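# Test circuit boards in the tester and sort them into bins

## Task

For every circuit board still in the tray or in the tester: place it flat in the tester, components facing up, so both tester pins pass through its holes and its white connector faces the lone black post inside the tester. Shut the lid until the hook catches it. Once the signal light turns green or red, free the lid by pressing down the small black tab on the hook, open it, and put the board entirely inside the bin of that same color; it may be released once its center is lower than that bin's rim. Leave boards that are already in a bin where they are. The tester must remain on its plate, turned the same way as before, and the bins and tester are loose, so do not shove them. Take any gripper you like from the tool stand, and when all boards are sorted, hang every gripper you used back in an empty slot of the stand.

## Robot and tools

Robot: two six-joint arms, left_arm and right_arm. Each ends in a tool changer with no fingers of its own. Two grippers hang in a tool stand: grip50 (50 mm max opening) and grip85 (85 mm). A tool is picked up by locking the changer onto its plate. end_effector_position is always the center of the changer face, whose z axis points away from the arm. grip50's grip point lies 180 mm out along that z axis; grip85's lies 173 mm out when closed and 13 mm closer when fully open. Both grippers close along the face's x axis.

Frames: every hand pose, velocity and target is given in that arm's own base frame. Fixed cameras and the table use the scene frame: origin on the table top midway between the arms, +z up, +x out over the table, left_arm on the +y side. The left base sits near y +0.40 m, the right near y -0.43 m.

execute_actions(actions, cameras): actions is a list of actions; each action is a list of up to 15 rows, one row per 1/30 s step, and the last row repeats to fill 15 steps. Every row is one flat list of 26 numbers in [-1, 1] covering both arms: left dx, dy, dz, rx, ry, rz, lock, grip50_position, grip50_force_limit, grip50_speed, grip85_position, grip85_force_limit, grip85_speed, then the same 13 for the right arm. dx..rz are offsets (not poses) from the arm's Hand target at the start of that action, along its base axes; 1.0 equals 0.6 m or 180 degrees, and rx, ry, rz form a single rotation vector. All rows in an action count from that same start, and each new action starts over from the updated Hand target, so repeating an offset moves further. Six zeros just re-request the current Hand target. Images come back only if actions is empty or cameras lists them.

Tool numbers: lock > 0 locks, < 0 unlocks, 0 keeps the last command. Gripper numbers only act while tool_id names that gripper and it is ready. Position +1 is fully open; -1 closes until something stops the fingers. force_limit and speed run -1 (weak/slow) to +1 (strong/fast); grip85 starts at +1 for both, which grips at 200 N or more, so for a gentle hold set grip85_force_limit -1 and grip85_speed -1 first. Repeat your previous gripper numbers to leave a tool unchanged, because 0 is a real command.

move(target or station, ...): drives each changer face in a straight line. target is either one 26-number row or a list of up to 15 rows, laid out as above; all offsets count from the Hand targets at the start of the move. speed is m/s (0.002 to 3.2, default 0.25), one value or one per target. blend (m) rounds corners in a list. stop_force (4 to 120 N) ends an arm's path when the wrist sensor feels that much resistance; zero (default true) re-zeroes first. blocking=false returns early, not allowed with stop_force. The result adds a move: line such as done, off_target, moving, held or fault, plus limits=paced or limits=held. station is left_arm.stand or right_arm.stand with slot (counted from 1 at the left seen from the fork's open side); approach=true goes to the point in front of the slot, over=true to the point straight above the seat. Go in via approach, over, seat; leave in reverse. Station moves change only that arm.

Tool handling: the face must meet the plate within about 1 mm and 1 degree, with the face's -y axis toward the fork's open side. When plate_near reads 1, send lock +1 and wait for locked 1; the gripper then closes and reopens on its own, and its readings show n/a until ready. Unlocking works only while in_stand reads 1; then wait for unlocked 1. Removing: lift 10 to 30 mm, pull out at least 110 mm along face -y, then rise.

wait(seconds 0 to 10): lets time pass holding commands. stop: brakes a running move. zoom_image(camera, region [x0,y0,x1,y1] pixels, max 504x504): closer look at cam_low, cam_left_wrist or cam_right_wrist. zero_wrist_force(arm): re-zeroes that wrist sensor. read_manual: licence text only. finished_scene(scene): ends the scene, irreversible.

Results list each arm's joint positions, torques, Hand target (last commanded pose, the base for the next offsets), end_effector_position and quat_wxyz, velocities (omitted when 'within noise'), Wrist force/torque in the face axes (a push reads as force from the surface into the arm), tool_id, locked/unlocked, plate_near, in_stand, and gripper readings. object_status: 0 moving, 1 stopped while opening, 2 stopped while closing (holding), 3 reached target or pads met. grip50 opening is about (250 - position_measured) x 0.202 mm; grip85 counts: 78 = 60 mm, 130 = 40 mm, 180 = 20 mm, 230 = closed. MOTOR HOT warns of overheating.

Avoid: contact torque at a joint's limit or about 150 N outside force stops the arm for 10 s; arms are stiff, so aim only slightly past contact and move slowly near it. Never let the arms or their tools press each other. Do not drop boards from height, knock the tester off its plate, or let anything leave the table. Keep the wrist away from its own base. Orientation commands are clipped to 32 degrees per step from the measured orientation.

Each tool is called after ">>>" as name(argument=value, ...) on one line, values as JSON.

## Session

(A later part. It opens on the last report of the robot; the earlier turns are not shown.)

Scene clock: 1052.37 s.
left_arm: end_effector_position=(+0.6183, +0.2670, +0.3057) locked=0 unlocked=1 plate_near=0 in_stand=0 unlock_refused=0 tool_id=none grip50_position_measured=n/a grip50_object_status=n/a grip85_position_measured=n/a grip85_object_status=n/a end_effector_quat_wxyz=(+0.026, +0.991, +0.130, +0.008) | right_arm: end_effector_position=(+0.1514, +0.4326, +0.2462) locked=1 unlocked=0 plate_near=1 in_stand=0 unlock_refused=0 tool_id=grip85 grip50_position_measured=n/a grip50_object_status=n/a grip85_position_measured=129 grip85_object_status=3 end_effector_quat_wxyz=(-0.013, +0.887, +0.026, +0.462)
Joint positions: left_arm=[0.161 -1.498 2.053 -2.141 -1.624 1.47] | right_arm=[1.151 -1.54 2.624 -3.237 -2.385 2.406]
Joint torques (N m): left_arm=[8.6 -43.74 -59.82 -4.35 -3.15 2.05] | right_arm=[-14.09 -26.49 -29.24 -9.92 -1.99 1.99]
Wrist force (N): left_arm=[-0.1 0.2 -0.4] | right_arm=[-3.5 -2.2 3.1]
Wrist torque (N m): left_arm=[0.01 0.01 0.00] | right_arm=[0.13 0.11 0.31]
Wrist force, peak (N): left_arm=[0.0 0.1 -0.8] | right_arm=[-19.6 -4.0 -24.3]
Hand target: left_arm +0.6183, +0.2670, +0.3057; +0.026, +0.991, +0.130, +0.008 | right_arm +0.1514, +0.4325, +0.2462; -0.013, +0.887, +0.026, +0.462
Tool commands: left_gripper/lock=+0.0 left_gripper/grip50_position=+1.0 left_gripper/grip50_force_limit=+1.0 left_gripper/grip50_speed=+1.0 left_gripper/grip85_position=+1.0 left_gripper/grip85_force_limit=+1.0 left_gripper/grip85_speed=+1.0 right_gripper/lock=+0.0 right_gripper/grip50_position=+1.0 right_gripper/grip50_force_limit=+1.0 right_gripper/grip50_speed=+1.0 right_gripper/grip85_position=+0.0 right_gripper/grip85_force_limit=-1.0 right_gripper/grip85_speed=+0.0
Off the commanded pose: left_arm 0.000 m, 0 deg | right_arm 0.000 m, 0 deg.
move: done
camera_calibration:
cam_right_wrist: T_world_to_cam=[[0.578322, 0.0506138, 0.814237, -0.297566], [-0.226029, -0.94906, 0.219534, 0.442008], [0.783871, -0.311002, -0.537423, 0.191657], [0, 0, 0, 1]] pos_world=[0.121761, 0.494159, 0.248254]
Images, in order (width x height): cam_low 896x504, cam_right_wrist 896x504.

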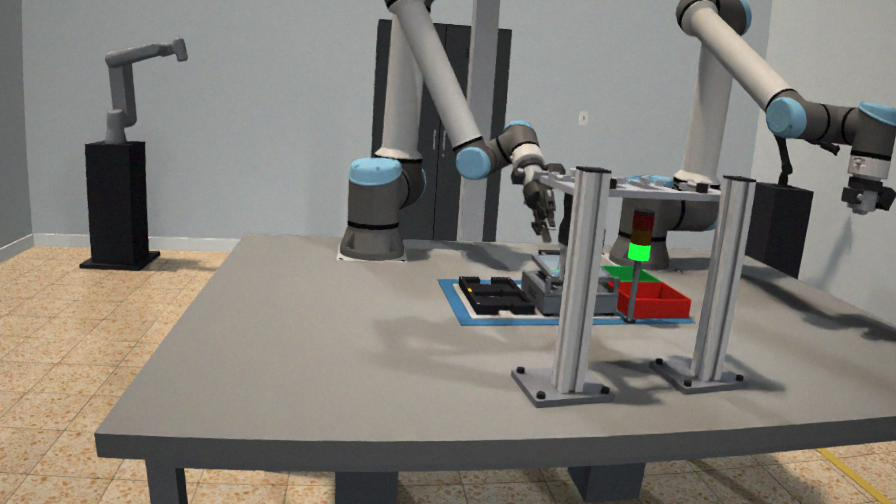

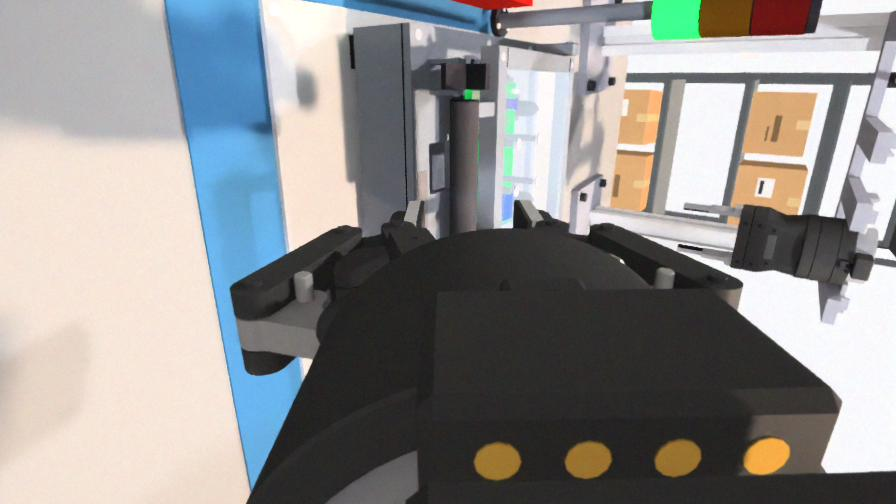

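>>> move(target=[[0,0,0,0,0,0,0,1,1,1,1,1,1, 0.0922,0.0055,-0.0712,0,0,0,1,1,1,1,0.0,-1,0],[0,0,0,0,0,0,0,1,1,1,1,1,1, 0.0922,0.0055,-0.0712,0,0,0,1,1,1,1,-0.32,-1,0]], speed=0.08, cameras=[])

>>> move(target=[[0,0,0,0,0,0,0,1,1,1,1,1,1, 0.0260,0.0015,0.0688,-0.0016,0.0277,0,1,1,1,1,-0.32,-1,0],[0,0,0,0,0,0,0,1,1,1,1,1,1, 0.0938,0.0056,0.1818,-0.0049,0.0832,0,1,1,1,1,-0.32,-1,0],[0,0,0,0,0,0,0,1,1,1,1,1,1, 0.1862,0.0111,0.2773,-0.0082,0.1386,0,1,1,1,1,-0.32,-1,0],[0,0,0,0,0,0,0,1,1,1,1,1,1, 0.2985,0.0177,0.3495,-0.0115,0.1941,0,1,1,1,1,-0.32,-1,0],[0,0,0,0,0,0,0,1,1,1,1,1,1, 0.4246,0.0252,0.3945,-0.0148,0.2496,0,1,1,1,1,-0.32,-1,0],[0,0,0,0,0,0,0,1,1,1,1,1,1, 0.5577,0.0331,0.4098,-0.0181,0.3050,0,1,1,1,1,-0.32,-1,0],[0,0,0,0,0,0,0,1,1,1,1,1,1, 0.6295,0.0374,0.3982,-0.0181,0.3050,0,1,1,1,1,-0.32,-1,0]], speed=[0.08,0.15,0.18,0.18,0.15,0.12,0.06], blend=0.01, stop_force=60, cameras=["cam_low","cam_right_wrist"])

>>> zoom_image(camera="cam_right_wrist", region=[180, 60, 400, 240])

Scene clock: 1079.37 s.
left_arm: end_effector_position=(+0.6183, +0.2670, +0.3057) locked=0 unlocked=1 plate_near=0 in_stand=0 unlock_refused=0 tool_id=none grip50_position_measured=n/a grip50_object_status=n/a grip85_position_measured=n/a grip85_object_status=n/a end_effector_quat_wxyz=(+0.026, +0.991, +0.130, +0.008) | right_arm: end_effector_position=(+0.2068, +0.4358, +0.2034) locked=1 unlocked=0 plate_near=1 in_stand=0 unlock_refused=0 tool_id=grip85 grip50_position_measured=n/a grip50_object_status=n/a grip85_position_measured=169 grip85_object_status=0 end_effector_quat_wxyz=(-0.013, +0.887, +0.026, +0.461)
Joint positions: left_arm=[0.161 -1.498 2.053 -2.141 -1.624 1.47] | right_arm=[1.029 -1.362 2.625 -3.512 -2.313 2.268]
Joint torques (N m): left_arm=[9.43 -43.55 -59.75 -4.16 -3.23 2.03] | right_arm=[22.38 -41.42 -18.2 -11.79 -6.17 -1.99]
Wrist force (N): left_arm=[0.1 0.1 -0.5] | right_arm=[-3.4 -2.8 2.7]
Wrist torque (N m): left_arm=[0.00 -0.01 0.00] | right_arm=[0.09 0.13 0.12]
Wrist force, peak (N): left_arm=[0.0 0.5 -0.6] | right_arm=[-4.1 -2.5 5.2]
Hand target: left_arm +0.6183, +0.2670, +0.3057; +0.026, +0.991, +0.130, +0.008 | right_arm +0.2068, +0.4358, +0.2034; -0.013, +0.887, +0.026, +0.462
Tool commands: left_gripper/lock=+0.0 left_gripper/grip50_position=+1.0 left_gripper/grip50_force_limit=+1.0 left_gripper/grip50_speed=+1.0 left_gripper/grip85_position=+1.0 left_gripper/grip85_force_limit=+1.0 left_gripper/grip85_speed=+1.0 right_gripper/lock=+0.0 right_gripper/grip50_position=+1.0 right_gripper/grip50_force_limit=+1.0 right_gripper/grip50_speed=+1.0 right_gripper/grip85_position=-0.32 right_gripper/grip85_force_limit=-1.0 right_gripper/grip85_speed=+0.0
Off the commanded pose: left_arm 0.000 m, 0 deg | right_arm 0.000 m, 0 deg.
move: done
No camera images: "cameras" was empty.

Scene clock: 1084.73 s.
left_arm: end_effector_position=(+0.6183, +0.2670, +0.3057) locked=0 unlocked=1 plate_near=0 in_stand=0 unlock_refused=0 tool_id=none grip50_position_measured=n/a grip50_object_status=n/a grip85_position_measured=n/a grip85_object_status=n/a end_effector_quat_wxyz=(+0.026, +0.991, +0.130, +0.008) | right_arm: end_effector_position=(+0.5845, +0.4582, +0.4424) locked=1 unlocked=0 plate_near=1 in_stand=0 unlock_refused=0 tool_id=grip85 grip50_position_measured=n/a grip50_object_status=n/a grip85_position_measured=169 grip85_object_status=3 end_effector_quat_wxyz=(+0.001, +1.000, +0.030, +0.000)
Joint positions: left_arm=[0.161 -1.498 2.053 -2.141 -1.624 1.47] | right_arm=[0.428 -1.483 1.769 -1.857 -1.572 1.94]
Joint torques (N m): left_arm=[10.07 -42.19 -59.96 -4.13 -3.15 2.12] | right_arm=[19.23 -85.93 -56.21 -2.45 -0.05 1.8]
Wrist force (N): left_arm=[-0.1 0.3 -0.6] | right_arm=[-3.9 -1.8 4.5]
Wrist torque (N m): left_arm=[0.02 0.01 0.00] | right_arm=[0.01 0.25 0.12]
Wrist force, peak (N): left_arm=[0.0 0.1 -0.8] | right_arm=[-14.8 0.6 -11.8]
Hand target: left_arm +0.6183, +0.2670, +0.3057; +0.026, +0.991, +0.130, +0.008 | right_arm +0.5845, +0.4582, +0.4424; +0.000, +1.000, +0.030, +0.000
Tool commands: left_gripper/lock=+0.0 left_gripper/grip50_position=+1.0 left_gripper/grip50_force_limit=+1.0 left_gripper/grip50_speed=+1.0 left_gripper/grip85_position=+1.0 left_gripper/grip85_force_limit=+1.0 left_gripper/grip85_speed=+1.0 right_gripper/lock=+0.0 right_gripper/grip50_position=+1.0 right_gripper/grip50_force_limit=+1.0 right_gripper/grip50_speed=+1.0 right_gripper/grip85_position=-0.32 right_gripper/grip85_force_limit=-1.0 right_gripper/grip85_speed=+0.0
Off the commanded pose: left_arm 0.000 m, 0 deg | right_arm 0.000 m, 0 deg.
move: done
camera_calibration:
cam_right_wrist: T_world_to_cam=[[0.997127, 0.075293, -0.00833219, -0.601199], [0.0733033, -0.931289, 0.35683, 0.277282], [0.0191071, -0.356415, -0.934132, 0.608834], [0, 0, 0, 1]] pos_world=[0.567513, 0.520494, 0.464779]
Images, in order (width x height): cam_low 896x504, cam_right_wrist 896x504.

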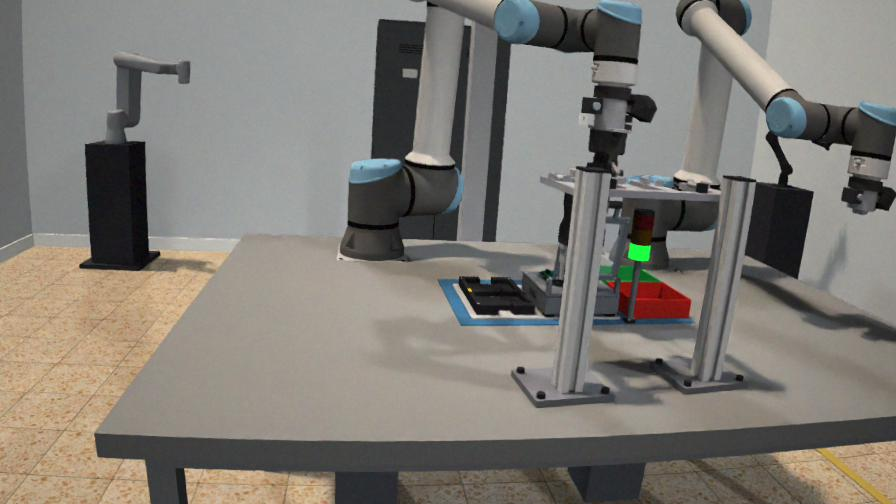

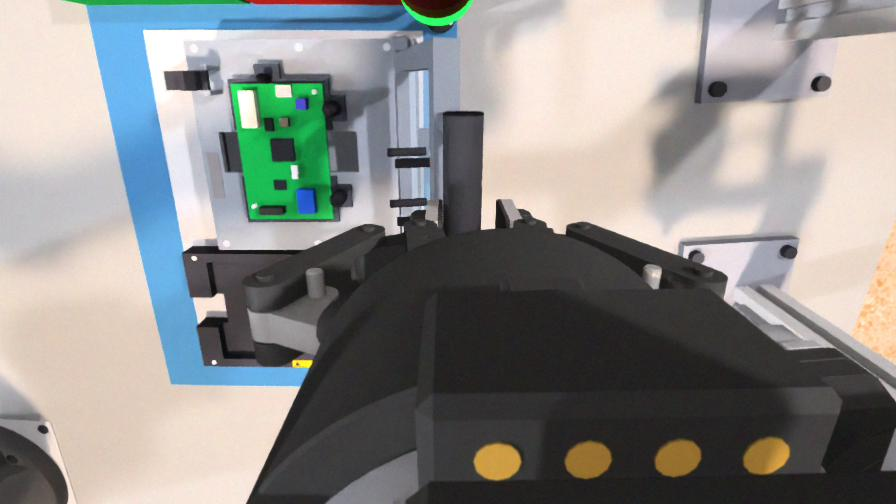

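Scaled by 2.291 from the camera's 896x504 image, which has a finer 1280x720 frame.

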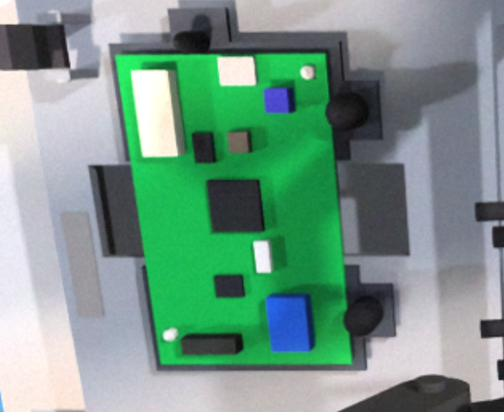

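>>> move(target=[[0,0,0,0,0,0,0,1,1,1,1,1,1, 0,0,0.1127,0,0,0,1,1,1,1,0.92,-1,0],[0,0,0,0,0,0,0,1,1,1,1,1,1, -0.2395,-0.0005,0.1127,0,0,0.002,1,1,1,1,0.92,-1,0],[0,0,0,0,0,0,0,1,1,1,1,1,1, -0.2395,-0.0005,-0.2873,0,0,0.002,1,1,1,1,0.92,-1,0]], speed=[0.2,0.3,0.25], blend=[0.01,0.03,0], cameras=["cam_right_wrist"])

>>> zoom_image(camera="cam_right_wrist", region=[320, 60, 620, 280])

Scene clock: 1105.00 s.
left_arm: end_effector_position=(+0.6183, +0.2670, +0.3057) locked=0 unlocked=1 plate_near=0 in_stand=0 unlock_refused=0 tool_id=none grip50_position_measured=n/a grip50_object_status=n/a grip85_position_measured=n/a grip85_object_status=n/a end_effector_quat_wxyz=(+0.026, +0.991, +0.130, +0.008) | right_arm: end_effector_position=(+0.4408, +0.4579, +0.2701) locked=1 unlocked=0 plate_near=1 in_stand=0 unlock_refused=0 tool_id=grip85 grip50_position_measured=n/a grip50_object_status=n/a grip85_position_measured=13 grip85_object_status=3 end_effector_quat_wxyz=(+0.000, +0.999, +0.033, +0.000)
Joint positions: left_arm=[0.161 -1.498 2.053 -2.141 -1.624 1.47] | right_arm=[0.527 -1.524 2.151 -2.198 -1.572 2.033]
Joint torques (N m): left_arm=[8.85 -42.83 -59.7 -4.26 -3.23 1.99] | right_arm=[13.21 -45.37 -47.11 -10.21 -2.06 2.22]
Wrist force (N): left_arm=[0.0 0.2 -0.6] | right_arm=[-3.6 -2.1 4.9]
Wrist torque (N m): left_arm=[0.00 0.00 0.00] | right_arm=[0.00 0.25 0.18]
Wrist force, peak (N): left_arm=[0.2 0.3 -0.8] | right_arm=[-4.2 -1.4 12.9]
Hand target: left_arm +0.6183, +0.2670, +0.3057; +0.026, +0.991, +0.130, +0.008 | right_arm +0.4408, +0.4579, +0.2700; +0.000, +0.999, +0.033, +0.000
Tool commands: left_gripper/lock=+0.0 left_gripper/grip50_position=+1.0 left_gripper/grip50_force_limit=+1.0 left_gripper/grip50_speed=+1.0 left_gripper/grip85_position=+1.0 left_gripper/grip85_force_limit=+1.0 left_gripper/grip85_speed=+1.0 right_gripper/lock=+0.0 right_gripper/grip50_position=+1.0 right_gripper/grip50_force_limit=+1.0 right_gripper/grip50_speed=+1.0 right_gripper/grip85_position=+0.92 right_gripper/grip85_force_limit=-1.0 right_gripper/grip85_speed=+0.0
Off the commanded pose: left_arm 0.000 m, 0 deg | right_arm 0.000 m, 0 deg.
move: done
camera_calibration:
cam_right_wrist: T_world_to_cam=[[0.99664, 0.0814841, -0.00829251, -0.462036], [0.0790706, -0.930803, 0.356866, 0.346224], [0.0213602, -0.356323, -0.934119, 0.449478], [0, 0, 0, 1]] pos_world=[0.423506, 0.520074, 0.292479]
Images, in order (width x height): cam_right_wrist 896x504.

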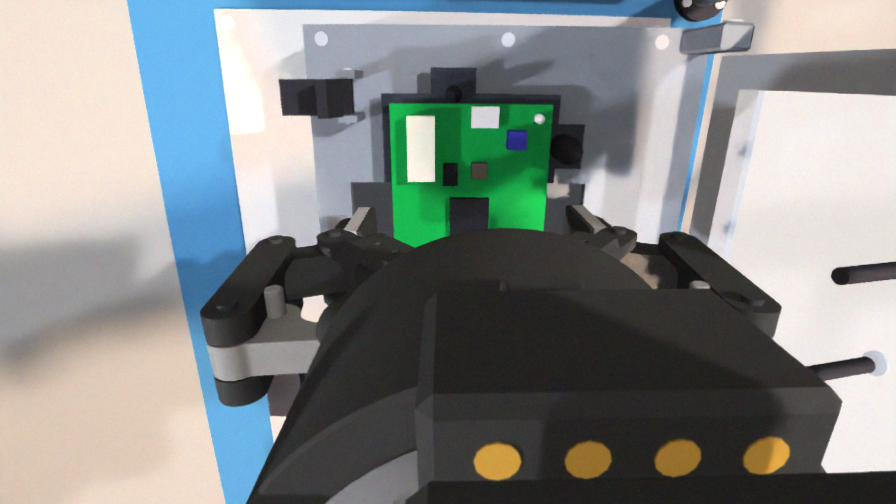

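Scaled by 1.680 from the camera's 896x504 image, which has a finer 1280x720 frame.

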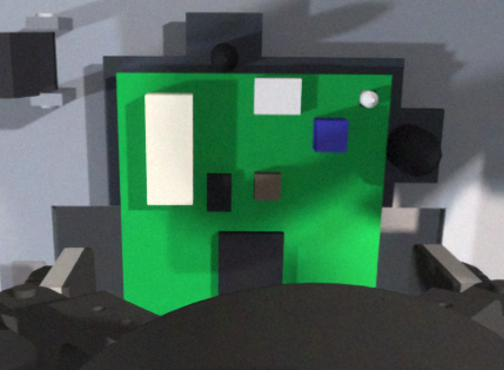

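>>> move(target=[[0,0,0,0,0,0,0,1,1,1,1,1,1, 0,0,-0.0375,0,0,0,1,1,1,1,0.92,-0.6,-1],[0,0,0,0,0,0,0,1,1,1,1,1,1, 0,0,-0.0375,0,0,0,1,1,1,1,-1,-0.6,-1],[0,0,0,0,0,0,0,1,1,1,1,1,1, 0,0,0.02,0,0,0,1,1,1,1,-1,-0.6,-1]], speed=[0.05,0.04,0.04], cameras=["cam_right_wrist"])

Scene clock: 1124.90 s.
left_arm: end_effector_position=(+0.6183, +0.2670, +0.3057) locked=0 unlocked=1 plate_near=0 in_stand=0 unlock_refused=0 tool_id=none grip50_position_measured=n/a grip50_object_status=n/a grip85_position_measured=n/a grip85_object_status=n/a end_effector_quat_wxyz=(+0.026, +0.991, +0.130, +0.008) | right_arm: end_effector_position=(+0.4408, +0.4579, +0.2822) locked=1 unlocked=0 plate_near=1 in_stand=0 unlock_refused=0 tool_id=grip85 grip50_position_measured=n/a grip50_object_status=n/a grip85_position_measured=46 grip85_object_status=2 end_effector_quat_wxyz=(+0.000, +0.999, +0.033, +0.000)
Joint positions: left_arm=[0.161 -1.498 2.053 -2.141 -1.624 1.47] | right_arm=[0.527 -1.537 2.14 -2.173 -1.572 2.033]
Joint torques (N m): left_arm=[8.78 -42.86 -59.94 -4.24 -3.08 2.07] | right_arm=[14.58 -40 -46.95 -11.38 1.99 1.73]
Wrist force (N): left_arm=[0.0 0.1 -0.5] | right_arm=[-3.9 -2.3 5.3]
Wrist torque (N m): left_arm=[0.00 0.00 0.00] | right_arm=[-0.01 0.26 0.17]
Wrist force, peak (N): left_arm=[-0.2 0.2 -0.8] | right_arm=[4.4 -2.8 10.2]
Hand target: left_arm +0.6183, +0.2670, +0.3057; +0.026, +0.991, +0.130, +0.008 | right_arm +0.4408, +0.4579, +0.2820; +0.000, +0.999, +0.033, +0.000
Tool commands: left_gripper/lock=+0.0 left_gripper/grip50_position=+1.0 left_gripper/grip50_force_limit=+1.0 left_gripper/grip50_speed=+1.0 left_gripper/grip85_position=+1.0 left_gripper/grip85_force_limit=+1.0 left_gripper/grip85_speed=+1.0 right_gripper/lock=+0.0 right_gripper/grip50_position=+1.0 right_gripper/grip50_force_limit=+1.0 right_gripper/grip50_speed=+1.0 right_gripper/grip85_position=-1.0 right_gripper/grip85_force_limit=-0.6 right_gripper/grip85_speed=-1.0
Off the commanded pose: left_arm 0.000 m, 0 deg | right_arm 0.000 m, 0 deg.
move: done
camera_calibration:
cam_right_wrist: T_world_to_cam=[[0.996638, 0.0815219, -0.00819145, -0.461993], [0.0790717, -0.930834, 0.356786, 0.342038], [0.021461, -0.356234, -0.93415, 0.460737], [0, 0, 0, 1]] pos_world=[0.423506, 0.520173, 0.304579]
Images, in order (width x height): cam_right_wrist 896x504.

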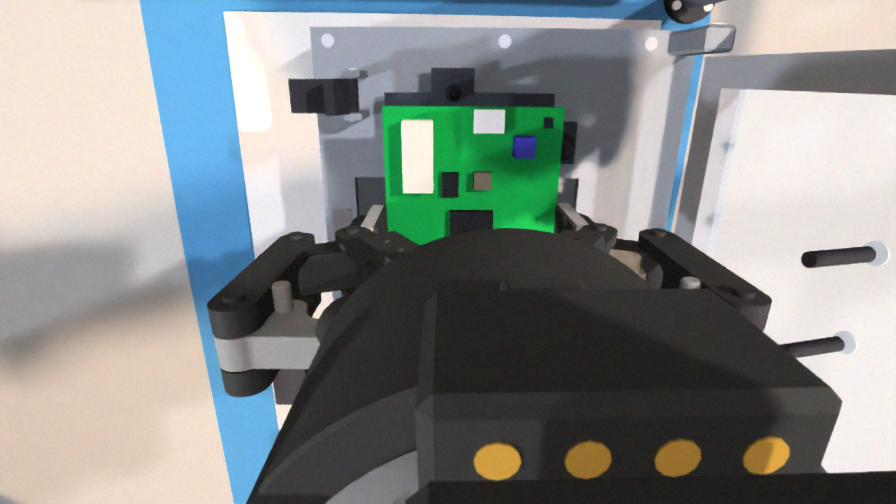

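>>> move(target=[[0,0,0,0,0,0,0,1,1,1,1,1,1, 0,0,0.1967,0,0,0,1,1,1,1,-1,-0.6,-1],[0,0,0,0,0,0,0,1,1,1,1,1,1, -0.2033,0.3270,0.1967,0,0,0,1,1,1,1,-1,-0.6,-1],[0,0,0,0,0,0,0,1,1,1,1,1,1, -0.2033,0.3270,-0.0617,0,0,0,1,1,1,1,-1,-0.6,-1]], speed=[0.2,0.25,0.2], blend=[0.03,0.02,0], cameras=["cam_low","cam_right_wrist"])

Scene clock: 1146.50 s.
left_arm: end_effector_position=(+0.6183, +0.2670, +0.3057) locked=0 unlocked=1 plate_near=0 in_stand=0 unlock_refused=0 tool_id=none grip50_position_measured=n/a grip50_object_status=n/a grip85_position_measured=n/a grip85_object_status=n/a end_effector_quat_wxyz=(+0.026, +0.991, +0.130, +0.008) | right_arm: end_effector_position=(+0.3188, +0.6541, +0.2451) locked=1 unlocked=0 plate_near=1 in_stand=0 unlock_refused=0 tool_id=grip85 grip50_position_measured=n/a grip50_object_status=n/a grip85_position_measured=46 grip85_object_status=2 end_effector_quat_wxyz=(+0.001, +0.999, +0.033, +0.000)
Joint positions: left_arm=[0.161 -1.498 2.053 -2.141 -1.624 1.47] | right_arm=[0.876 -1.353 2.005 -2.222 -1.571 2.381]
Joint torques (N m): left_arm=[8.91 -43.5 -59.86 -4.29 -3.02 2.04] | right_arm=[15.36 -66.49 -49.39 -9.18 -0.83 2.01]
Wrist force (N): left_arm=[0.1 0.3 -0.7] | right_arm=[-4.1 -2.2 4.6]
Wrist torque (N m): left_arm=[0.01 0.00 0.00] | right_arm=[0.01 0.25 0.18]
Wrist force, peak (N): left_arm=[0.4 0.3 -0.7] | right_arm=[-4.9 -1.4 12.4]
Hand target: left_arm +0.6183, +0.2670, +0.3057; +0.026, +0.991, +0.130, +0.008 | right_arm +0.3188, +0.6541, +0.2450; +0.000, +0.999, +0.033, +0.000
Tool commands: left_gripper/lock=+0.0 left_gripper/grip50_position=+1.0 left_gripper/grip50_force_limit=+1.0 left_gripper/grip50_speed=+1.0 left_gripper/grip85_position=+1.0 left_gripper/grip85_force_limit=+1.0 left_gripper/grip85_speed=+1.0 right_gripper/lock=+0.0 right_gripper/grip50_position=+1.0 right_gripper/grip50_force_limit=+1.0 right_gripper/grip50_speed=+1.0 right_gripper/grip85_position=-1.0 right_gripper/grip85_force_limit=-0.6 right_gripper/grip85_speed=-1.0
Off the commanded pose: left_arm 0.000 m, 0 deg | right_arm 0.000 m, 0 deg.
move: done
camera_calibration:
cam_right_wrist: T_world_to_cam=[[0.99664, 0.0814841, -0.00829251, -0.356648], [0.0790706, -0.930803, 0.356866, 0.547509], [0.0213602, -0.356323, -0.934119, 0.498677], [0, 0, 0, 1]] pos_world=[0.301506, 0.716374, 0.267479]
Images, in order (width x height): cam_low 896x504, cam_right_wrist 896x504.

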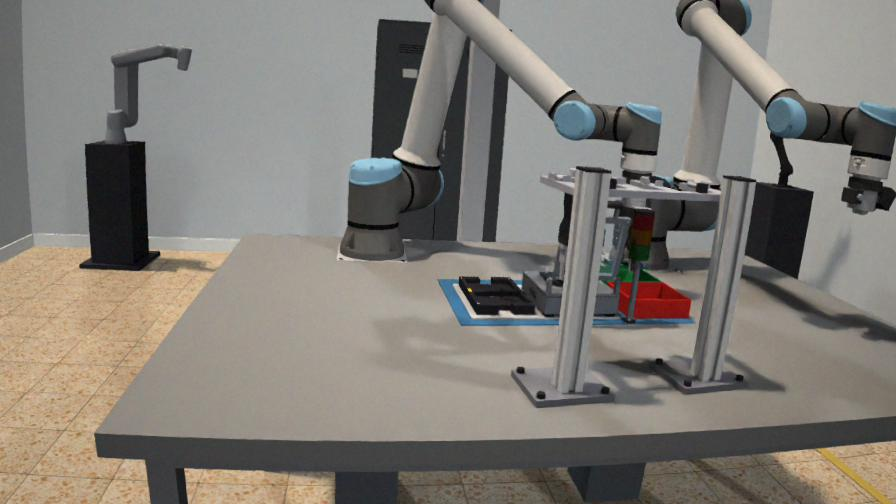

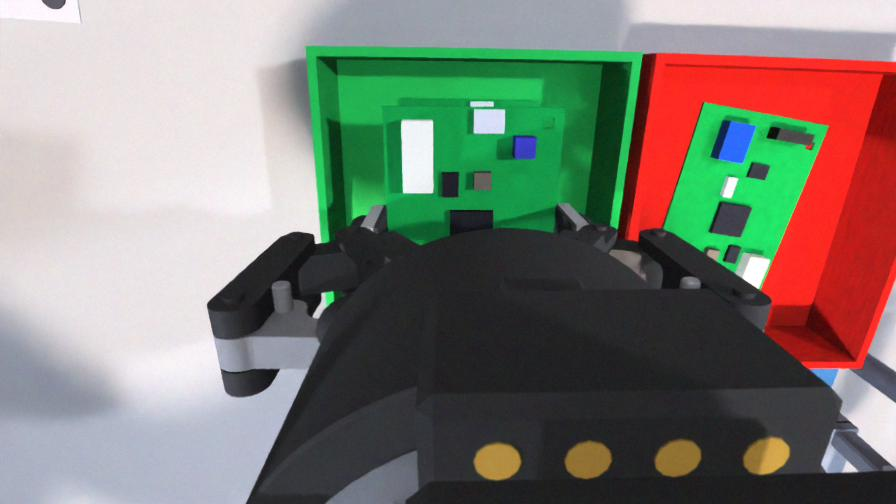

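>>> move(target=[0,0,0,0,0,0,0,1,1,1,1,1,1, 0,0,-0.0683,0,0,0,1,1,1,1,-1,-0.6,-1], speed=0.04, stop_force=8, cameras=["cam_right_wrist"])

Scene clock: 1167.13 s.
left_arm: end_effector_position=(+0.6183, +0.2670, +0.3057) locked=0 unlocked=1 plate_near=0 in_stand=0 unlock_refused=0 tool_id=none grip50_position_measured=n/a grip50_object_status=n/a grip85_position_measured=n/a grip85_object_status=n/a end_effector_quat_wxyz=(+0.026, +0.991, +0.130, +0.008) | right_arm: end_effector_position=(+0.3188, +0.6541, +0.2040) locked=1 unlocked=0 plate_near=1 in_stand=0 unlock_refused=0 tool_id=grip85 grip50_position_measured=n/a grip50_object_status=n/a grip85_position_measured=46 grip85_object_status=2 end_effector_quat_wxyz=(+0.000, +0.999, +0.033, +0.000)
Joint positions: left_arm=[0.161 -1.498 2.053 -2.141 -1.624 1.47] | right_arm=[0.876 -1.305 2.035 -2.299 -1.571 2.381]
Joint torques (N m): left_arm=[8.61 -43.95 -60.19 -4.13 -3.02 2.1] | right_arm=[15.44 -91.93 -60.66 -2.83 1.89 -1.34]
Wrist force (N): left_arm=[-0.2 -0.1 -0.5] | right_arm=[-4.1 -1.8 5.0]
Wrist torque (N m): left_arm=[-0.01 0.02 0.00] | right_arm=[0.05 0.26 0.18]
Wrist force, peak (N): left_arm=[0.2 0.5 -0.8] | right_arm=[-4.4 -1.4 6.7]
Hand target: left_arm +0.6183, +0.2670, +0.3057; +0.026, +0.991, +0.130, +0.008 | right_arm +0.3188, +0.6541, +0.2040; +0.000, +0.999, +0.033, +0.000
Tool commands: left_gripper/lock=+0.0 left_gripper/grip50_position=+1.0 left_gripper/grip50_force_limit=+1.0 left_gripper/grip50_speed=+1.0 left_gripper/grip85_position=+1.0 left_gripper/grip85_force_limit=+1.0 left_gripper/grip85_speed=+1.0 right_gripper/lock=+0.0 right_gripper/grip50_position=+1.0 right_gripper/grip50_force_limit=+1.0 right_gripper/grip50_speed=+1.0 right_gripper/grip85_position=-1.0 right_gripper/grip85_force_limit=-0.6 right_gripper/grip85_speed=-1.0
Off the commanded pose: left_arm 0.000 m, 0 deg | right_arm 0.000 m, 0 deg.
move: done
camera_calibration:
cam_right_wrist: T_world_to_cam=[[0.996632, 0.0815774, -0.0083273, -0.357046], [0.0791701, -0.930795, 0.356865, 0.56214], [0.0213611, -0.356323, -0.934119, 0.460285], [0, 0, 0, 1]] pos_world=[0.301507, 0.716374, 0.226379]
Images, in order (width x height): cam_right_wrist 896x504.

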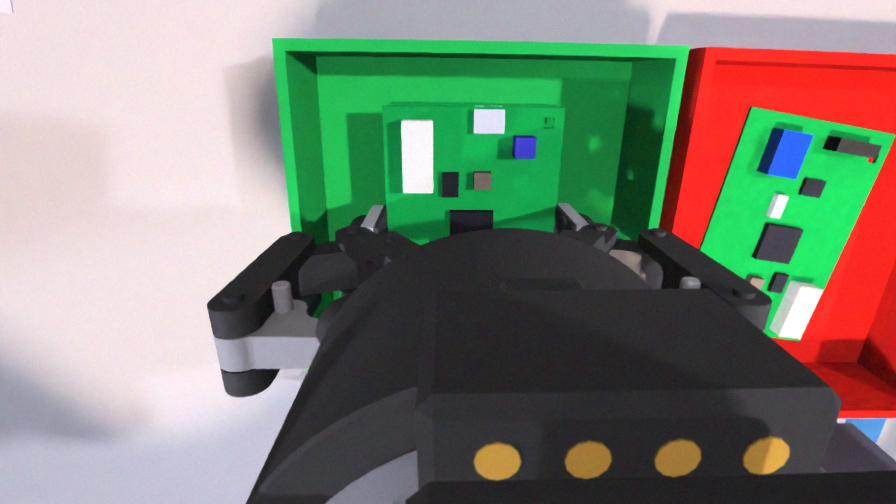

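>>> move(target=[[0,0,0,0,0,0,0,1,1,1,1,1,1, 0,0,0,0,0,0,1,1,1,1,0.92,-0.6,-1],[0,0,0,0,0,0,0,1,1,1,1,1,1, 0,0,0.33,0,0,0,1,1,1,1,0.92,-0.6,-1]], speed=[0.03,0.2], cameras=["cam_low","cam_right_wrist"])

Scene clock: 1182.43 s.
left_arm: end_effector_position=(+0.6183, +0.2670, +0.3057) locked=0 unlocked=1 plate_near=0 in_stand=0 unlock_refused=0 tool_id=none grip50_position_measured=n/a grip50_object_status=n/a grip85_position_measured=n/a grip85_object_status=n/a end_effector_quat_wxyz=(+0.026, +0.991, +0.130, +0.008) | right_arm: end_effector_position=(+0.3187, +0.6541, +0.4019) locked=1 unlocked=0 plate_near=1 in_stand=0 unlock_refused=0 tool_id=grip85 grip50_position_measured=n/a grip50_object_status=n/a grip85_position_measured=13 grip85_object_status=3 end_effector_quat_wxyz=(+0.000, +0.999, +0.033, +0.000)
Joint positions: left_arm=[0.161 -1.498 2.053 -2.141 -1.624 1.47] | right_arm=[0.876 -1.486 1.847 -1.932 -1.571 2.381]
Joint torques (N m): left_arm=[8.9 -42.91 -59.72 -4.27 -3.13 1.86] | right_arm=[-7.44 -66.56 -69.62 -5 0.86 1.21]
Wrist force (N): left_arm=[0.0 0.1 -0.3] | right_arm=[-3.9 -2.3 3.9]
Wrist torque (N m): left_arm=[0.00 0.00 0.00] | right_arm=[-0.02 0.27 0.19]
Wrist force, peak (N): left_arm=[0.1 0.6 -0.7] | right_arm=[-4.0 -1.5 11.8]
Hand target: left_arm +0.6183, +0.2670, +0.3057; +0.026, +0.991, +0.130, +0.008 | right_arm +0.3188, +0.6541, +0.4020; +0.000, +0.999, +0.033, +0.000
Tool commands: left_gripper/lock=+0.0 left_gripper/grip50_position=+1.0 left_gripper/grip50_force_limit=+1.0 left_gripper/grip50_speed=+1.0 left_gripper/grip85_position=+1.0 left_gripper/grip85_force_limit=+1.0 left_gripper/grip85_speed=+1.0 right_gripper/lock=+0.0 right_gripper/grip50_position=+1.0 right_gripper/grip50_force_limit=+1.0 right_gripper/grip50_speed=+1.0 right_gripper/grip85_position=+0.92 right_gripper/grip85_force_limit=-0.6 right_gripper/grip85_speed=-1.0
Off the commanded pose: left_arm 0.000 m, 0 deg | right_arm 0.000 m, 0 deg.
move: done
camera_calibration:
cam_right_wrist: T_world_to_cam=[[0.996632, 0.0815774, -0.0083273, -0.35529], [0.0791701, -0.930795, 0.356865, 0.491431], [0.0213611, -0.356323, -0.934119, 0.645114], [0, 0, 0, 1]] pos_world=[0.301407, 0.716274, 0.424279]
Images, in order (width x height): cam_low 896x504, cam_right_wrist 896x504.

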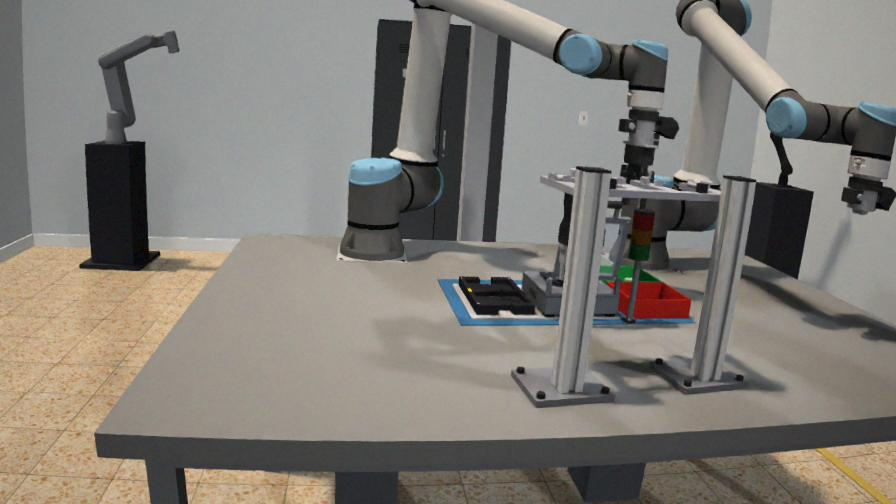

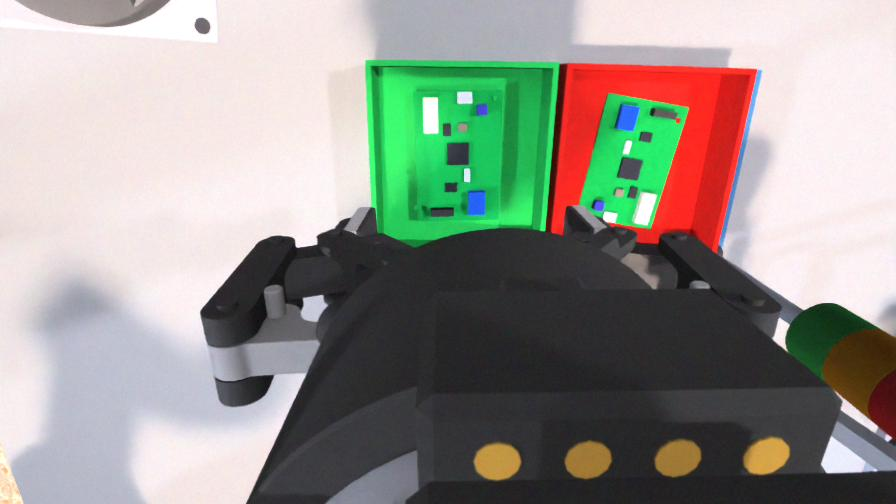

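>>> move(target=[[0,0,0,0,0,0,0,1,1,1,1,1,1, 0,0,0.18,0,0,0,1,1,1,1,1,-1,0],[0,0,0,0,0,0,0,1,1,1,1,1,1, 0.5603,-0.2352,0.18,0,0,0.515,1,1,1,1,1,-1,0],[0,0,0,0,0,0,0,1,1,1,1,1,1, 0.5603,-0.2352,-0.0278,0,0,0.515,1,1,1,1,1,-1,0]], speed=[0.25,0.45,0.15], blend=[0.03,0.01,0], cameras=["cam_low","cam_right_wrist"])

Scene clock: 1207.77 s.
left_arm: end_effector_position=(+0.6183, +0.2670, +0.3057) locked=0 unlocked=1 plate_near=0 in_stand=0 unlock_refused=0 tool_id=none grip50_position_measured=n/a grip50_object_status=n/a grip85_position_measured=n/a grip85_object_status=n/a end_effector_quat_wxyz=(+0.026, +0.991, +0.130, +0.008) | right_arm: end_effector_position=(+0.6550, +0.5130, +0.3853) locked=1 unlocked=0 plate_near=1 in_stand=0 unlock_refused=0 tool_id=grip85 grip50_position_measured=n/a grip50_object_status=n/a grip85_position_measured=3 grip85_object_status=3 end_effector_quat_wxyz=(+0.000, +0.666, +0.746, +0.000)
Joint positions: left_arm=[0.161 -1.498 2.053 -2.141 -1.624 1.47] | right_arm=[0.454 -1.309 1.668 -1.93 -1.571 0.341]
Joint torques (N m): left_arm=[9.29 -43.81 -59.72 -4.41 -3.02 2.05] | right_arm=[18.67 -96.66 -58.6 -5.5 -1.57 -2.1]
Wrist force (N): left_arm=[0.1 0.1 -0.5] | right_arm=[-4.1 -1.8 4.3]
Wrist torque (N m): left_arm=[-0.01 0.00 0.00] | right_arm=[-0.01 0.27 0.12]
Wrist force, peak (N): left_arm=[0.0 0.4 -0.9] | right_arm=[-4.3 -2.1 13.0]
Hand target: left_arm +0.6183, +0.2670, +0.3057; +0.026, +0.991, +0.130, +0.008 | right_arm +0.6550, +0.5130, +0.3853; +0.000, +0.666, +0.746, +0.000
Tool commands: left_gripper/lock=+0.0 left_gripper/grip50_position=+1.0 left_gripper/grip50_force_limit=+1.0 left_gripper/grip50_speed=+1.0 left_gripper/grip85_position=+1.0 left_gripper/grip85_force_limit=+1.0 left_gripper/grip85_speed=+1.0 right_gripper/lock=+0.0 right_gripper/grip50_position=+1.0 right_gripper/grip50_force_limit=+1.0 right_gripper/grip50_speed=+1.0 right_gripper/grip85_position=+1.0 right_gripper/grip85_force_limit=-1.0 right_gripper/grip85_speed=+0.0
Off the commanded pose: left_arm 0.000 m, 0 deg | right_arm 0.000 m, 0 deg.
move: done
camera_calibration:
cam_right_wrist: T_world_to_cam=[[-0.128425, 0.991685, -0.0082719, -0.40915], [0.926039, 0.122901, 0.356857, -0.755825], [0.354906, 0.0381694, -0.934123, 0.15131], [0, 0, 0, 1]] pos_world=[0.593678, 0.492864, 0.407679]
Images, in order (width x height): cam_low 896x504, cam_right_wrist 896x504.

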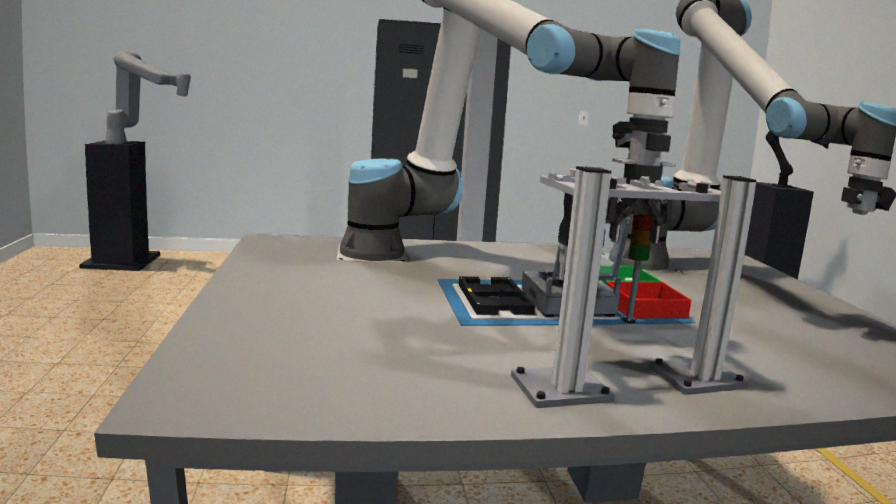

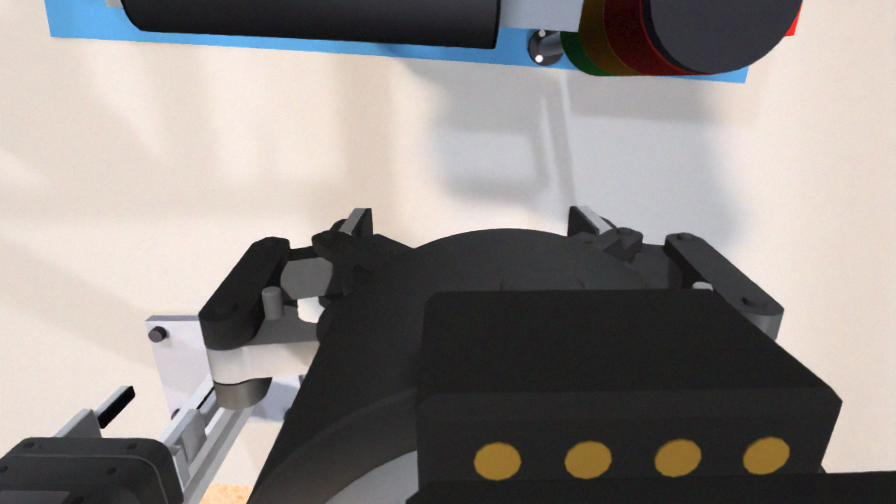

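>>> move(station="right_arm.stand", slot=1, over=true, speed=0.08, cameras=["cam_low"])

>>> move(station="right_arm.stand", slot=1, speed=0.03, stop_force=30, cameras=["cam_low"])

Scene clock: 1216.30 s.
left_arm: end_effector_position=(+0.6183, +0.2670, +0.3057) locked=0 unlocked=1 plate_near=0 in_stand=0 unlock_refused=0 tool_id=none grip50_position_measured=n/a grip50_object_status=n/a grip85_position_measured=n/a grip85_object_status=n/a end_effector_quat_wxyz=(+0.026, +0.991, +0.130, +0.008) | right_arm: end_effector_position=(+0.7693, +0.5267, +0.3822) locked=1 unlocked=0 plate_near=1 in_stand=0 unlock_refused=0 tool_id=grip85 grip50_position_measured=n/a grip50_object_status=n/a grip85_position_measured=3 grip85_object_status=3 end_effector_quat_wxyz=(+0.000, +0.666, +0.746, +0.000)
Joint positions: left_arm=[0.161 -1.498 2.053 -2.141 -1.624 1.47] | right_arm=[0.412 -1.149 1.453 -1.874 -1.571 0.299]
Joint torques (N m): left_arm=[8.58 -43.04 -59.48 -4.22 -3.14 1.99] | right_arm=[16.16 -114.5 -57.23 -10.46 1.76 1.74]
Wrist force (N): left_arm=[0.4 0.1 -0.6] | right_arm=[-3.8 -1.9 4.4]
Wrist torque (N m): left_arm=[0.00 -0.03 0.00] | right_arm=[-0.02 0.26 0.16]
Wrist force, peak (N): left_arm=[0.2 0.3 -0.9] | right_arm=[-5.1 -4.7 4.2]
Hand target: left_arm +0.6183, +0.2670, +0.3057; +0.026, +0.991, +0.130, +0.008 | right_arm +0.7693, +0.5269, +0.3824; +0.000, +0.666, +0.746, +0.000
Tool commands: left_gripper/lock=+0.0 left_gripper/grip50_position=+1.0 left_gripper/grip50_force_limit=+1.0 left_gripper/grip50_speed=+1.0 left_gripper/grip85_position=+1.0 left_gripper/grip85_force_limit=+1.0 left_gripper/grip85_speed=+1.0 right_gripper/lock=+0.0 right_gripper/grip50_position=+1.0 right_gripper/grip50_force_limit=+1.0 right_gripper/grip50_speed=+1.0 right_gripper/grip85_position=+1.0 right_gripper/grip85_force_limit=-1.0 right_gripper/grip85_speed=+0.0
Off the commanded pose: right_arm 0.000 m, 0 deg.
move: done; to station right_arm.stand, slot 1, over the seat
Images, in order (width x height): cam_low 896x504.

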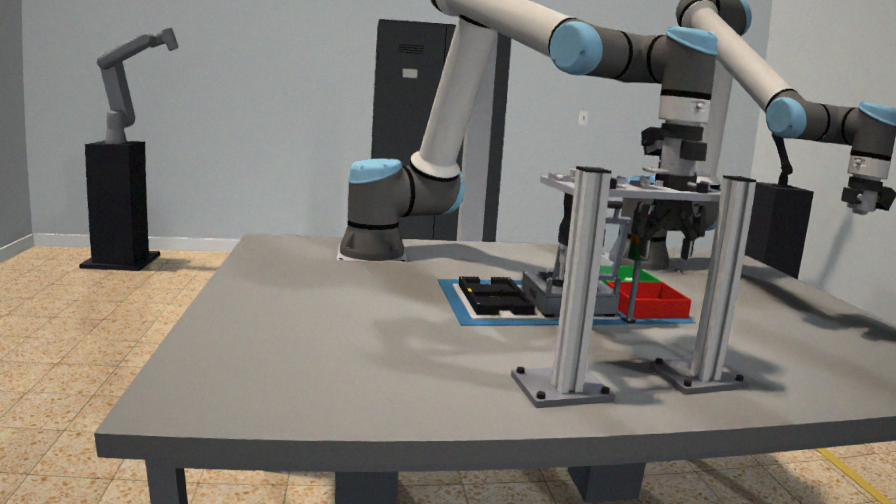

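Scene clock: 1217.67 s.
left_arm: end_effector_position=(+0.6183, +0.2670, +0.3057) locked=0 unlocked=1 plate_near=0 in_stand=0 unlock_refused=0 tool_id=none grip50_position_measured=n/a grip50_object_status=n/a grip85_position_measured=n/a grip85_object_status=n/a end_effector_quat_wxyz=(+0.026, +0.991, +0.130, +0.008) | right_arm: end_effector_position=(+0.7694, +0.5270, +0.3604) locked=1 unlocked=0 plate_near=1 in_stand=1 unlock_refused=0 tool_id=grip85 grip50_position_measured=n/a grip50_object_status=n/a grip85_position_measured=3 grip85_object_status=3 end_effector_quat_wxyz=(+0.000, +0.666, +0.746, +0.001)
Joint positions: left_arm=[0.161 -1.498 2.053 -2.141 -1.624 1.47] | right_arm=[0.413 -1.138 1.476 -1.91 -1.571 0.299]
Joint torques (N m): left_arm=[9.02 -43.72 -59.78 -4.19 -3.08 2.23] | right_arm=[17.18 -79.28 -42.07 -6.86 0.35 1.7]
Wrist force (N): left_arm=[0.3 0.4 -0.6] | right_arm=[-2.8 -2.5 -26.8]
Wrist torque (N m): left_arm=[0.02 -0.02 0.00] | right_arm=[0.59 -0.89 0.17]
Wrist force, peak (N): left_arm=[0.0 0.4 -0.7] | right_arm=[-3.4 -2.0 -27.0]
Hand target: left_arm +0.6183, +0.2670, +0.3057; +0.026, +0.991, +0.130, +0.008 | right_arm +0.7694, +0.5270, +0.3604; +0.000, +0.666, +0.746, +0.001
Tool commands: left_gripper/lock=+0.0 left_gripper/grip50_position=+1.0 left_gripper/grip50_force_limit=+1.0 left_gripper/grip50_speed=+1.0 left_gripper/grip85_position=+1.0 left_gripper/grip85_force_limit=+1.0 left_gripper/grip85_speed=+1.0 right_gripper/lock=+0.0 right_gripper/grip50_position=+1.0 right_gripper/grip50_force_limit=+1.0 right_gripper/grip50_speed=+1.0 right_gripper/grip85_position=+1.0 right_gripper/grip85_force_limit=-1.0 right_gripper/grip85_speed=+0.0
Off the commanded pose: right_arm 0.000 m, 0 deg.
move: contact (right_arm); to station right_arm.stand, slot 1
Images, in order (width x height): cam_low 896x504.

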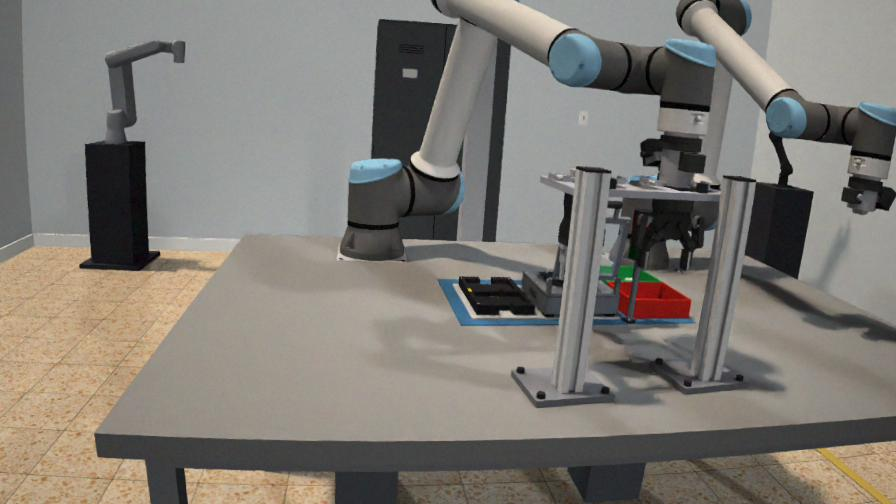

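in_stand=1. Unlock.

>>> move(target=[0,0,0,0,0,0,0,1,1,1,1,1,1, 0,0,0,0,0,0,-1,1,1,1,1,-1,0], cameras=[])

>>> wait(seconds=1, cameras=[])

Scene clock: 1232.53 s.
left_arm: end_effector_position=(+0.6183, +0.2670, +0.3057) locked=0 unlocked=1 plate_near=0 in_stand=0 unlock_refused=0 tool_id=none grip50_position_measured=n/a grip50_object_status=n/a grip85_position_measured=n/a grip85_object_status=n/a end_effector_quat_wxyz=(+0.026, +0.991, +0.130, +0.008) | right_arm: end_effector_position=(+0.7694, +0.5270, +0.3603) locked=1 unlocked=0 plate_near=1 in_stand=1 unlock_refused=0 tool_id=grip85 grip50_position_measured=n/a grip50_object_status=n/a grip85_position_measured=3 grip85_object_status=3 end_effector_quat_wxyz=(+0.000, +0.666, +0.746, +0.001)
Joint positions: left_arm=[0.161 -1.498 2.053 -2.141 -1.624 1.47] | right_arm=[0.413 -1.138 1.476 -1.91 -1.571 0.299]
Joint torques (N m): left_arm=[8.74 -43.97 -60 -4.14 -3.12 2.02] | right_arm=[10.86 -64.75 -33.7 -6.3 0.2 1.19]
Wrist force (N): left_arm=[-0.1 0.1 -0.7] | right_arm=[-3.8 -4.3 -15.6]
Wrist torque (N m): left_arm=[0.00 0.01 0.00] | right_arm=[0.67 -0.99 0.20]
Wrist force, peak (N): left_arm=[0.3 0.4 -0.8] | right_arm=[-3.0 -2.4 -27.2]
Hand target: left_arm +0.6183, +0.2670, +0.3057; +0.026, +0.991, +0.130, +0.008 | right_arm +0.7694, +0.5270, +0.3604; +0.000, +0.666, +0.746, +0.001
Tool commands: left_gripper/lock=+0.0 left_gripper/grip50_position=+1.0 left_gripper/grip50_force_limit=+1.0 left_gripper/grip50_speed=+1.0 left_gripper/grip85_position=+1.0 left_gripper/grip85_force_limit=+1.0 left_gripper/grip85_speed=+1.0 right_gripper/lock=+0.0 right_gripper/grip50_position=+1.0 right_gripper/grip50_force_limit=+1.0 right_gripper/grip50_speed=+1.0 right_gripper/grip85_position=+1.0 right_gripper/grip85_force_limit=-1.0 right_gripper/grip85_speed=+0.0
Off the commanded pose: left_arm 0.000 m, 0 deg | right_arm 0.000 m, 0 deg.
move: done
No camera images: "cameras" was empty.

Scene clock: 1233.53 s.
left_arm: end_effector_position=(+0.6183, +0.2670, +0.3057) locked=0 unlocked=1 plate_near=0 in_stand=0 unlock_refused=0 tool_id=none grip50_position_measured=n/a grip50_object_status=n/a grip85_position_measured=n/a grip85_object_status=n/a end_effector_quat_wxyz=(+0.026, +0.991, +0.130, +0.008) | right_arm: end_effector_position=(+0.7694, +0.5270, +0.3604) locked=0 unlocked=1 plate_near=1 in_stand=1 unlock_refused=0 tool_id=none grip50_position_measured=n/a grip50_object_status=n/a grip85_position_measured=n/a grip85_object_status=n/a end_effector_quat_wxyz=(+0.000, +0.666, +0.746, +0.001)
Joint positions: left_arm=[0.161 -1.498 2.053 -2.141 -1.624 1.47] | right_arm=[0.413 -1.138 1.476 -1.91 -1.571 0.299]
Joint torques (N m): left_arm=[8.39 -43.4 -59.82 -4.31 -3.11 2.04] | right_arm=[8.79 -67.53 -46.12 -6.54 0.02 1.59]
Wrist force (N): left_arm=[0.1 0.0 -0.7] | right_arm=[-5.7 -1.5 -16.0]
Wrist torque (N m): left_arm=[-0.01 0.00 0.00] | right_arm=[0.57 0.21 0.09]
Wrist force, peak (N): left_arm=[0.0 0.4 -0.7] | right_arm=[-4.8 -4.8 -16.7]
Hand target: left_arm +0.6183, +0.2670, +0.3057; +0.026, +0.991, +0.130, +0.008 | right_arm +0.7694, +0.5270, +0.3604; +0.000, +0.666, +0.746, +0.001
Tool commands: left_gripper/lock=+0.0 left_gripper/grip50_position=+1.0 left_gripper/grip50_force_limit=+1.0 left_gripper/grip50_speed=+1.0 left_gripper/grip85_position=+1.0 left_gripper/grip85_force_limit=+1.0 left_gripper/grip85_speed=+1.0 right_gripper/lock=+0.0 right_gripper/grip50_position=+1.0 right_gripper/grip50_force_limit=+1.0 right_gripper/grip50_speed=+1.0 right_gripper/grip85_position=+1.0 right_gripper/grip85_force_limit=-1.0 right_gripper/grip85_speed=+0.0
Off the commanded pose: left_arm 0.000 m, 0 deg | right_arm 0.000 m, 0 deg.
wait: 1.00 s; at rest by 0.23 s
No camera images: "cameras" was empty.

>>> move(target=[[0,0,0,0,0,0,0,1,1,1,1,1,1, 0,0,0.0333,0,0,0,0,1,1,1,1,-1,0],[0,0,0,0,0,0,0,1,1,1,1,1,1, 0,0,0.15,0,0,0,0,1,1,1,1,-1,0]], speed=[0.03,0.15], blend=[0.003,0], cameras=["cam_low","cam_right_wrist"])

Scene clock: 1242.67 s.
left_arm: end_effector_position=(+0.6183, +0.2670, +0.3057) locked=0 unlocked=1 plate_near=0 in_stand=0 unlock_refused=0 tool_id=none grip50_position_measured=n/a grip50_object_status=n/a grip85_position_measured=n/a grip85_object_status=n/a end_effector_quat_wxyz=(+0.026, +0.991, +0.130, +0.008) | right_arm: end_effector_position=(+0.7693, +0.5270, +0.4504) locked=0 unlocked=1 plate_near=0 in_stand=0 unlock_refused=0 tool_id=none grip50_position_measured=n/a grip50_object_status=n/a grip85_position_measured=n/a grip85_object_status=n/a end_effector_quat_wxyz=(+0.000, +0.666, +0.746, +0.001)
Joint positions: left_arm=[0.161 -1.498 2.053 -2.141 -1.624 1.47] | right_arm=[0.413 -1.177 1.369 -1.764 -1.571 0.299]
Joint torques (N m): left_arm=[8.51 -43.74 -60.27 -4.33 -3.04 2.07] | right_arm=[-0.96 -73.87 -60.31 -6.32 0.81 1.53]
Wrist force (N): left_arm=[0.0 0.1 -0.5] | right_arm=[-4.1 -1.8 4.4]
Wrist torque (N m): left_arm=[0.00 0.00 0.00] | right_arm=[-0.03 0.27 0.13]
Wrist force, peak (N): left_arm=[-0.3 -0.2 -0.8] | right_arm=[-5.6 -1.6 -16.6]
Hand target: left_arm +0.6183, +0.2670, +0.3057; +0.026, +0.991, +0.130, +0.008 | right_arm +0.7694, +0.5270, +0.4504; +0.000, +0.666, +0.746, +0.001
Off the commanded pose: left_arm 0.000 m, 0 deg | right_arm 0.000 m, 0 deg.
move: done
camera_calibration:
cam_right_wrist: T_world_to_cam=[[-0.129318, 0.991572, -0.00787992, -0.407098], [0.925885, 0.123589, 0.35702, -0.88701], [0.354985, 0.0388734, -0.934063, 0.170551], [0, 0, 0, 1]] pos_world=[0.70808, 0.506661, 0.472778]
Images, in order (width x height): cam_low 896x504, cam_right_wrist 896x504.

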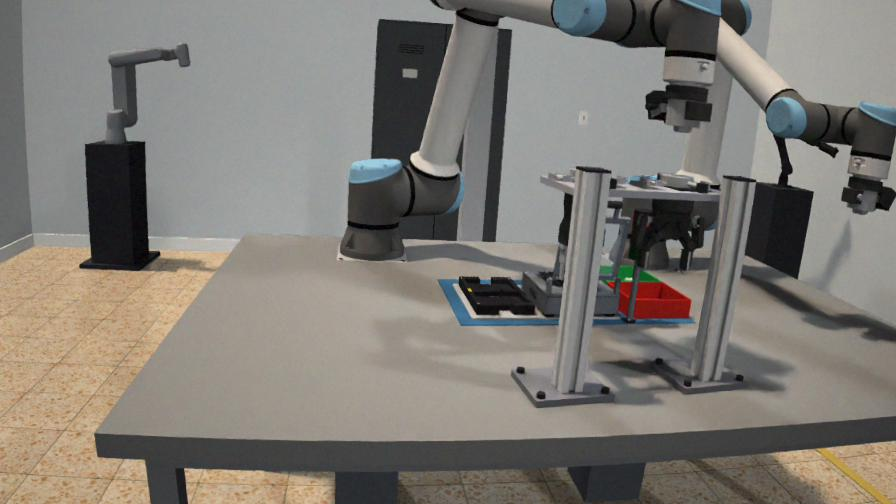

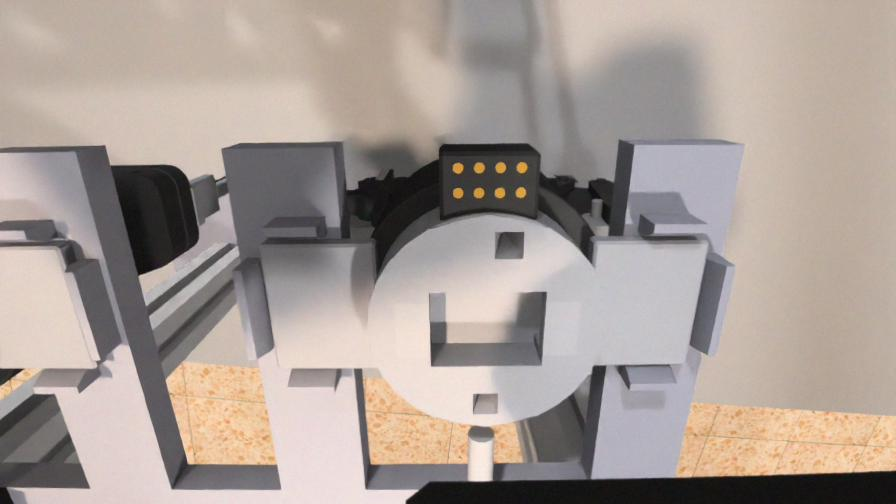

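>>> finished_scene(scene=2)

The scene is finished: the task was done.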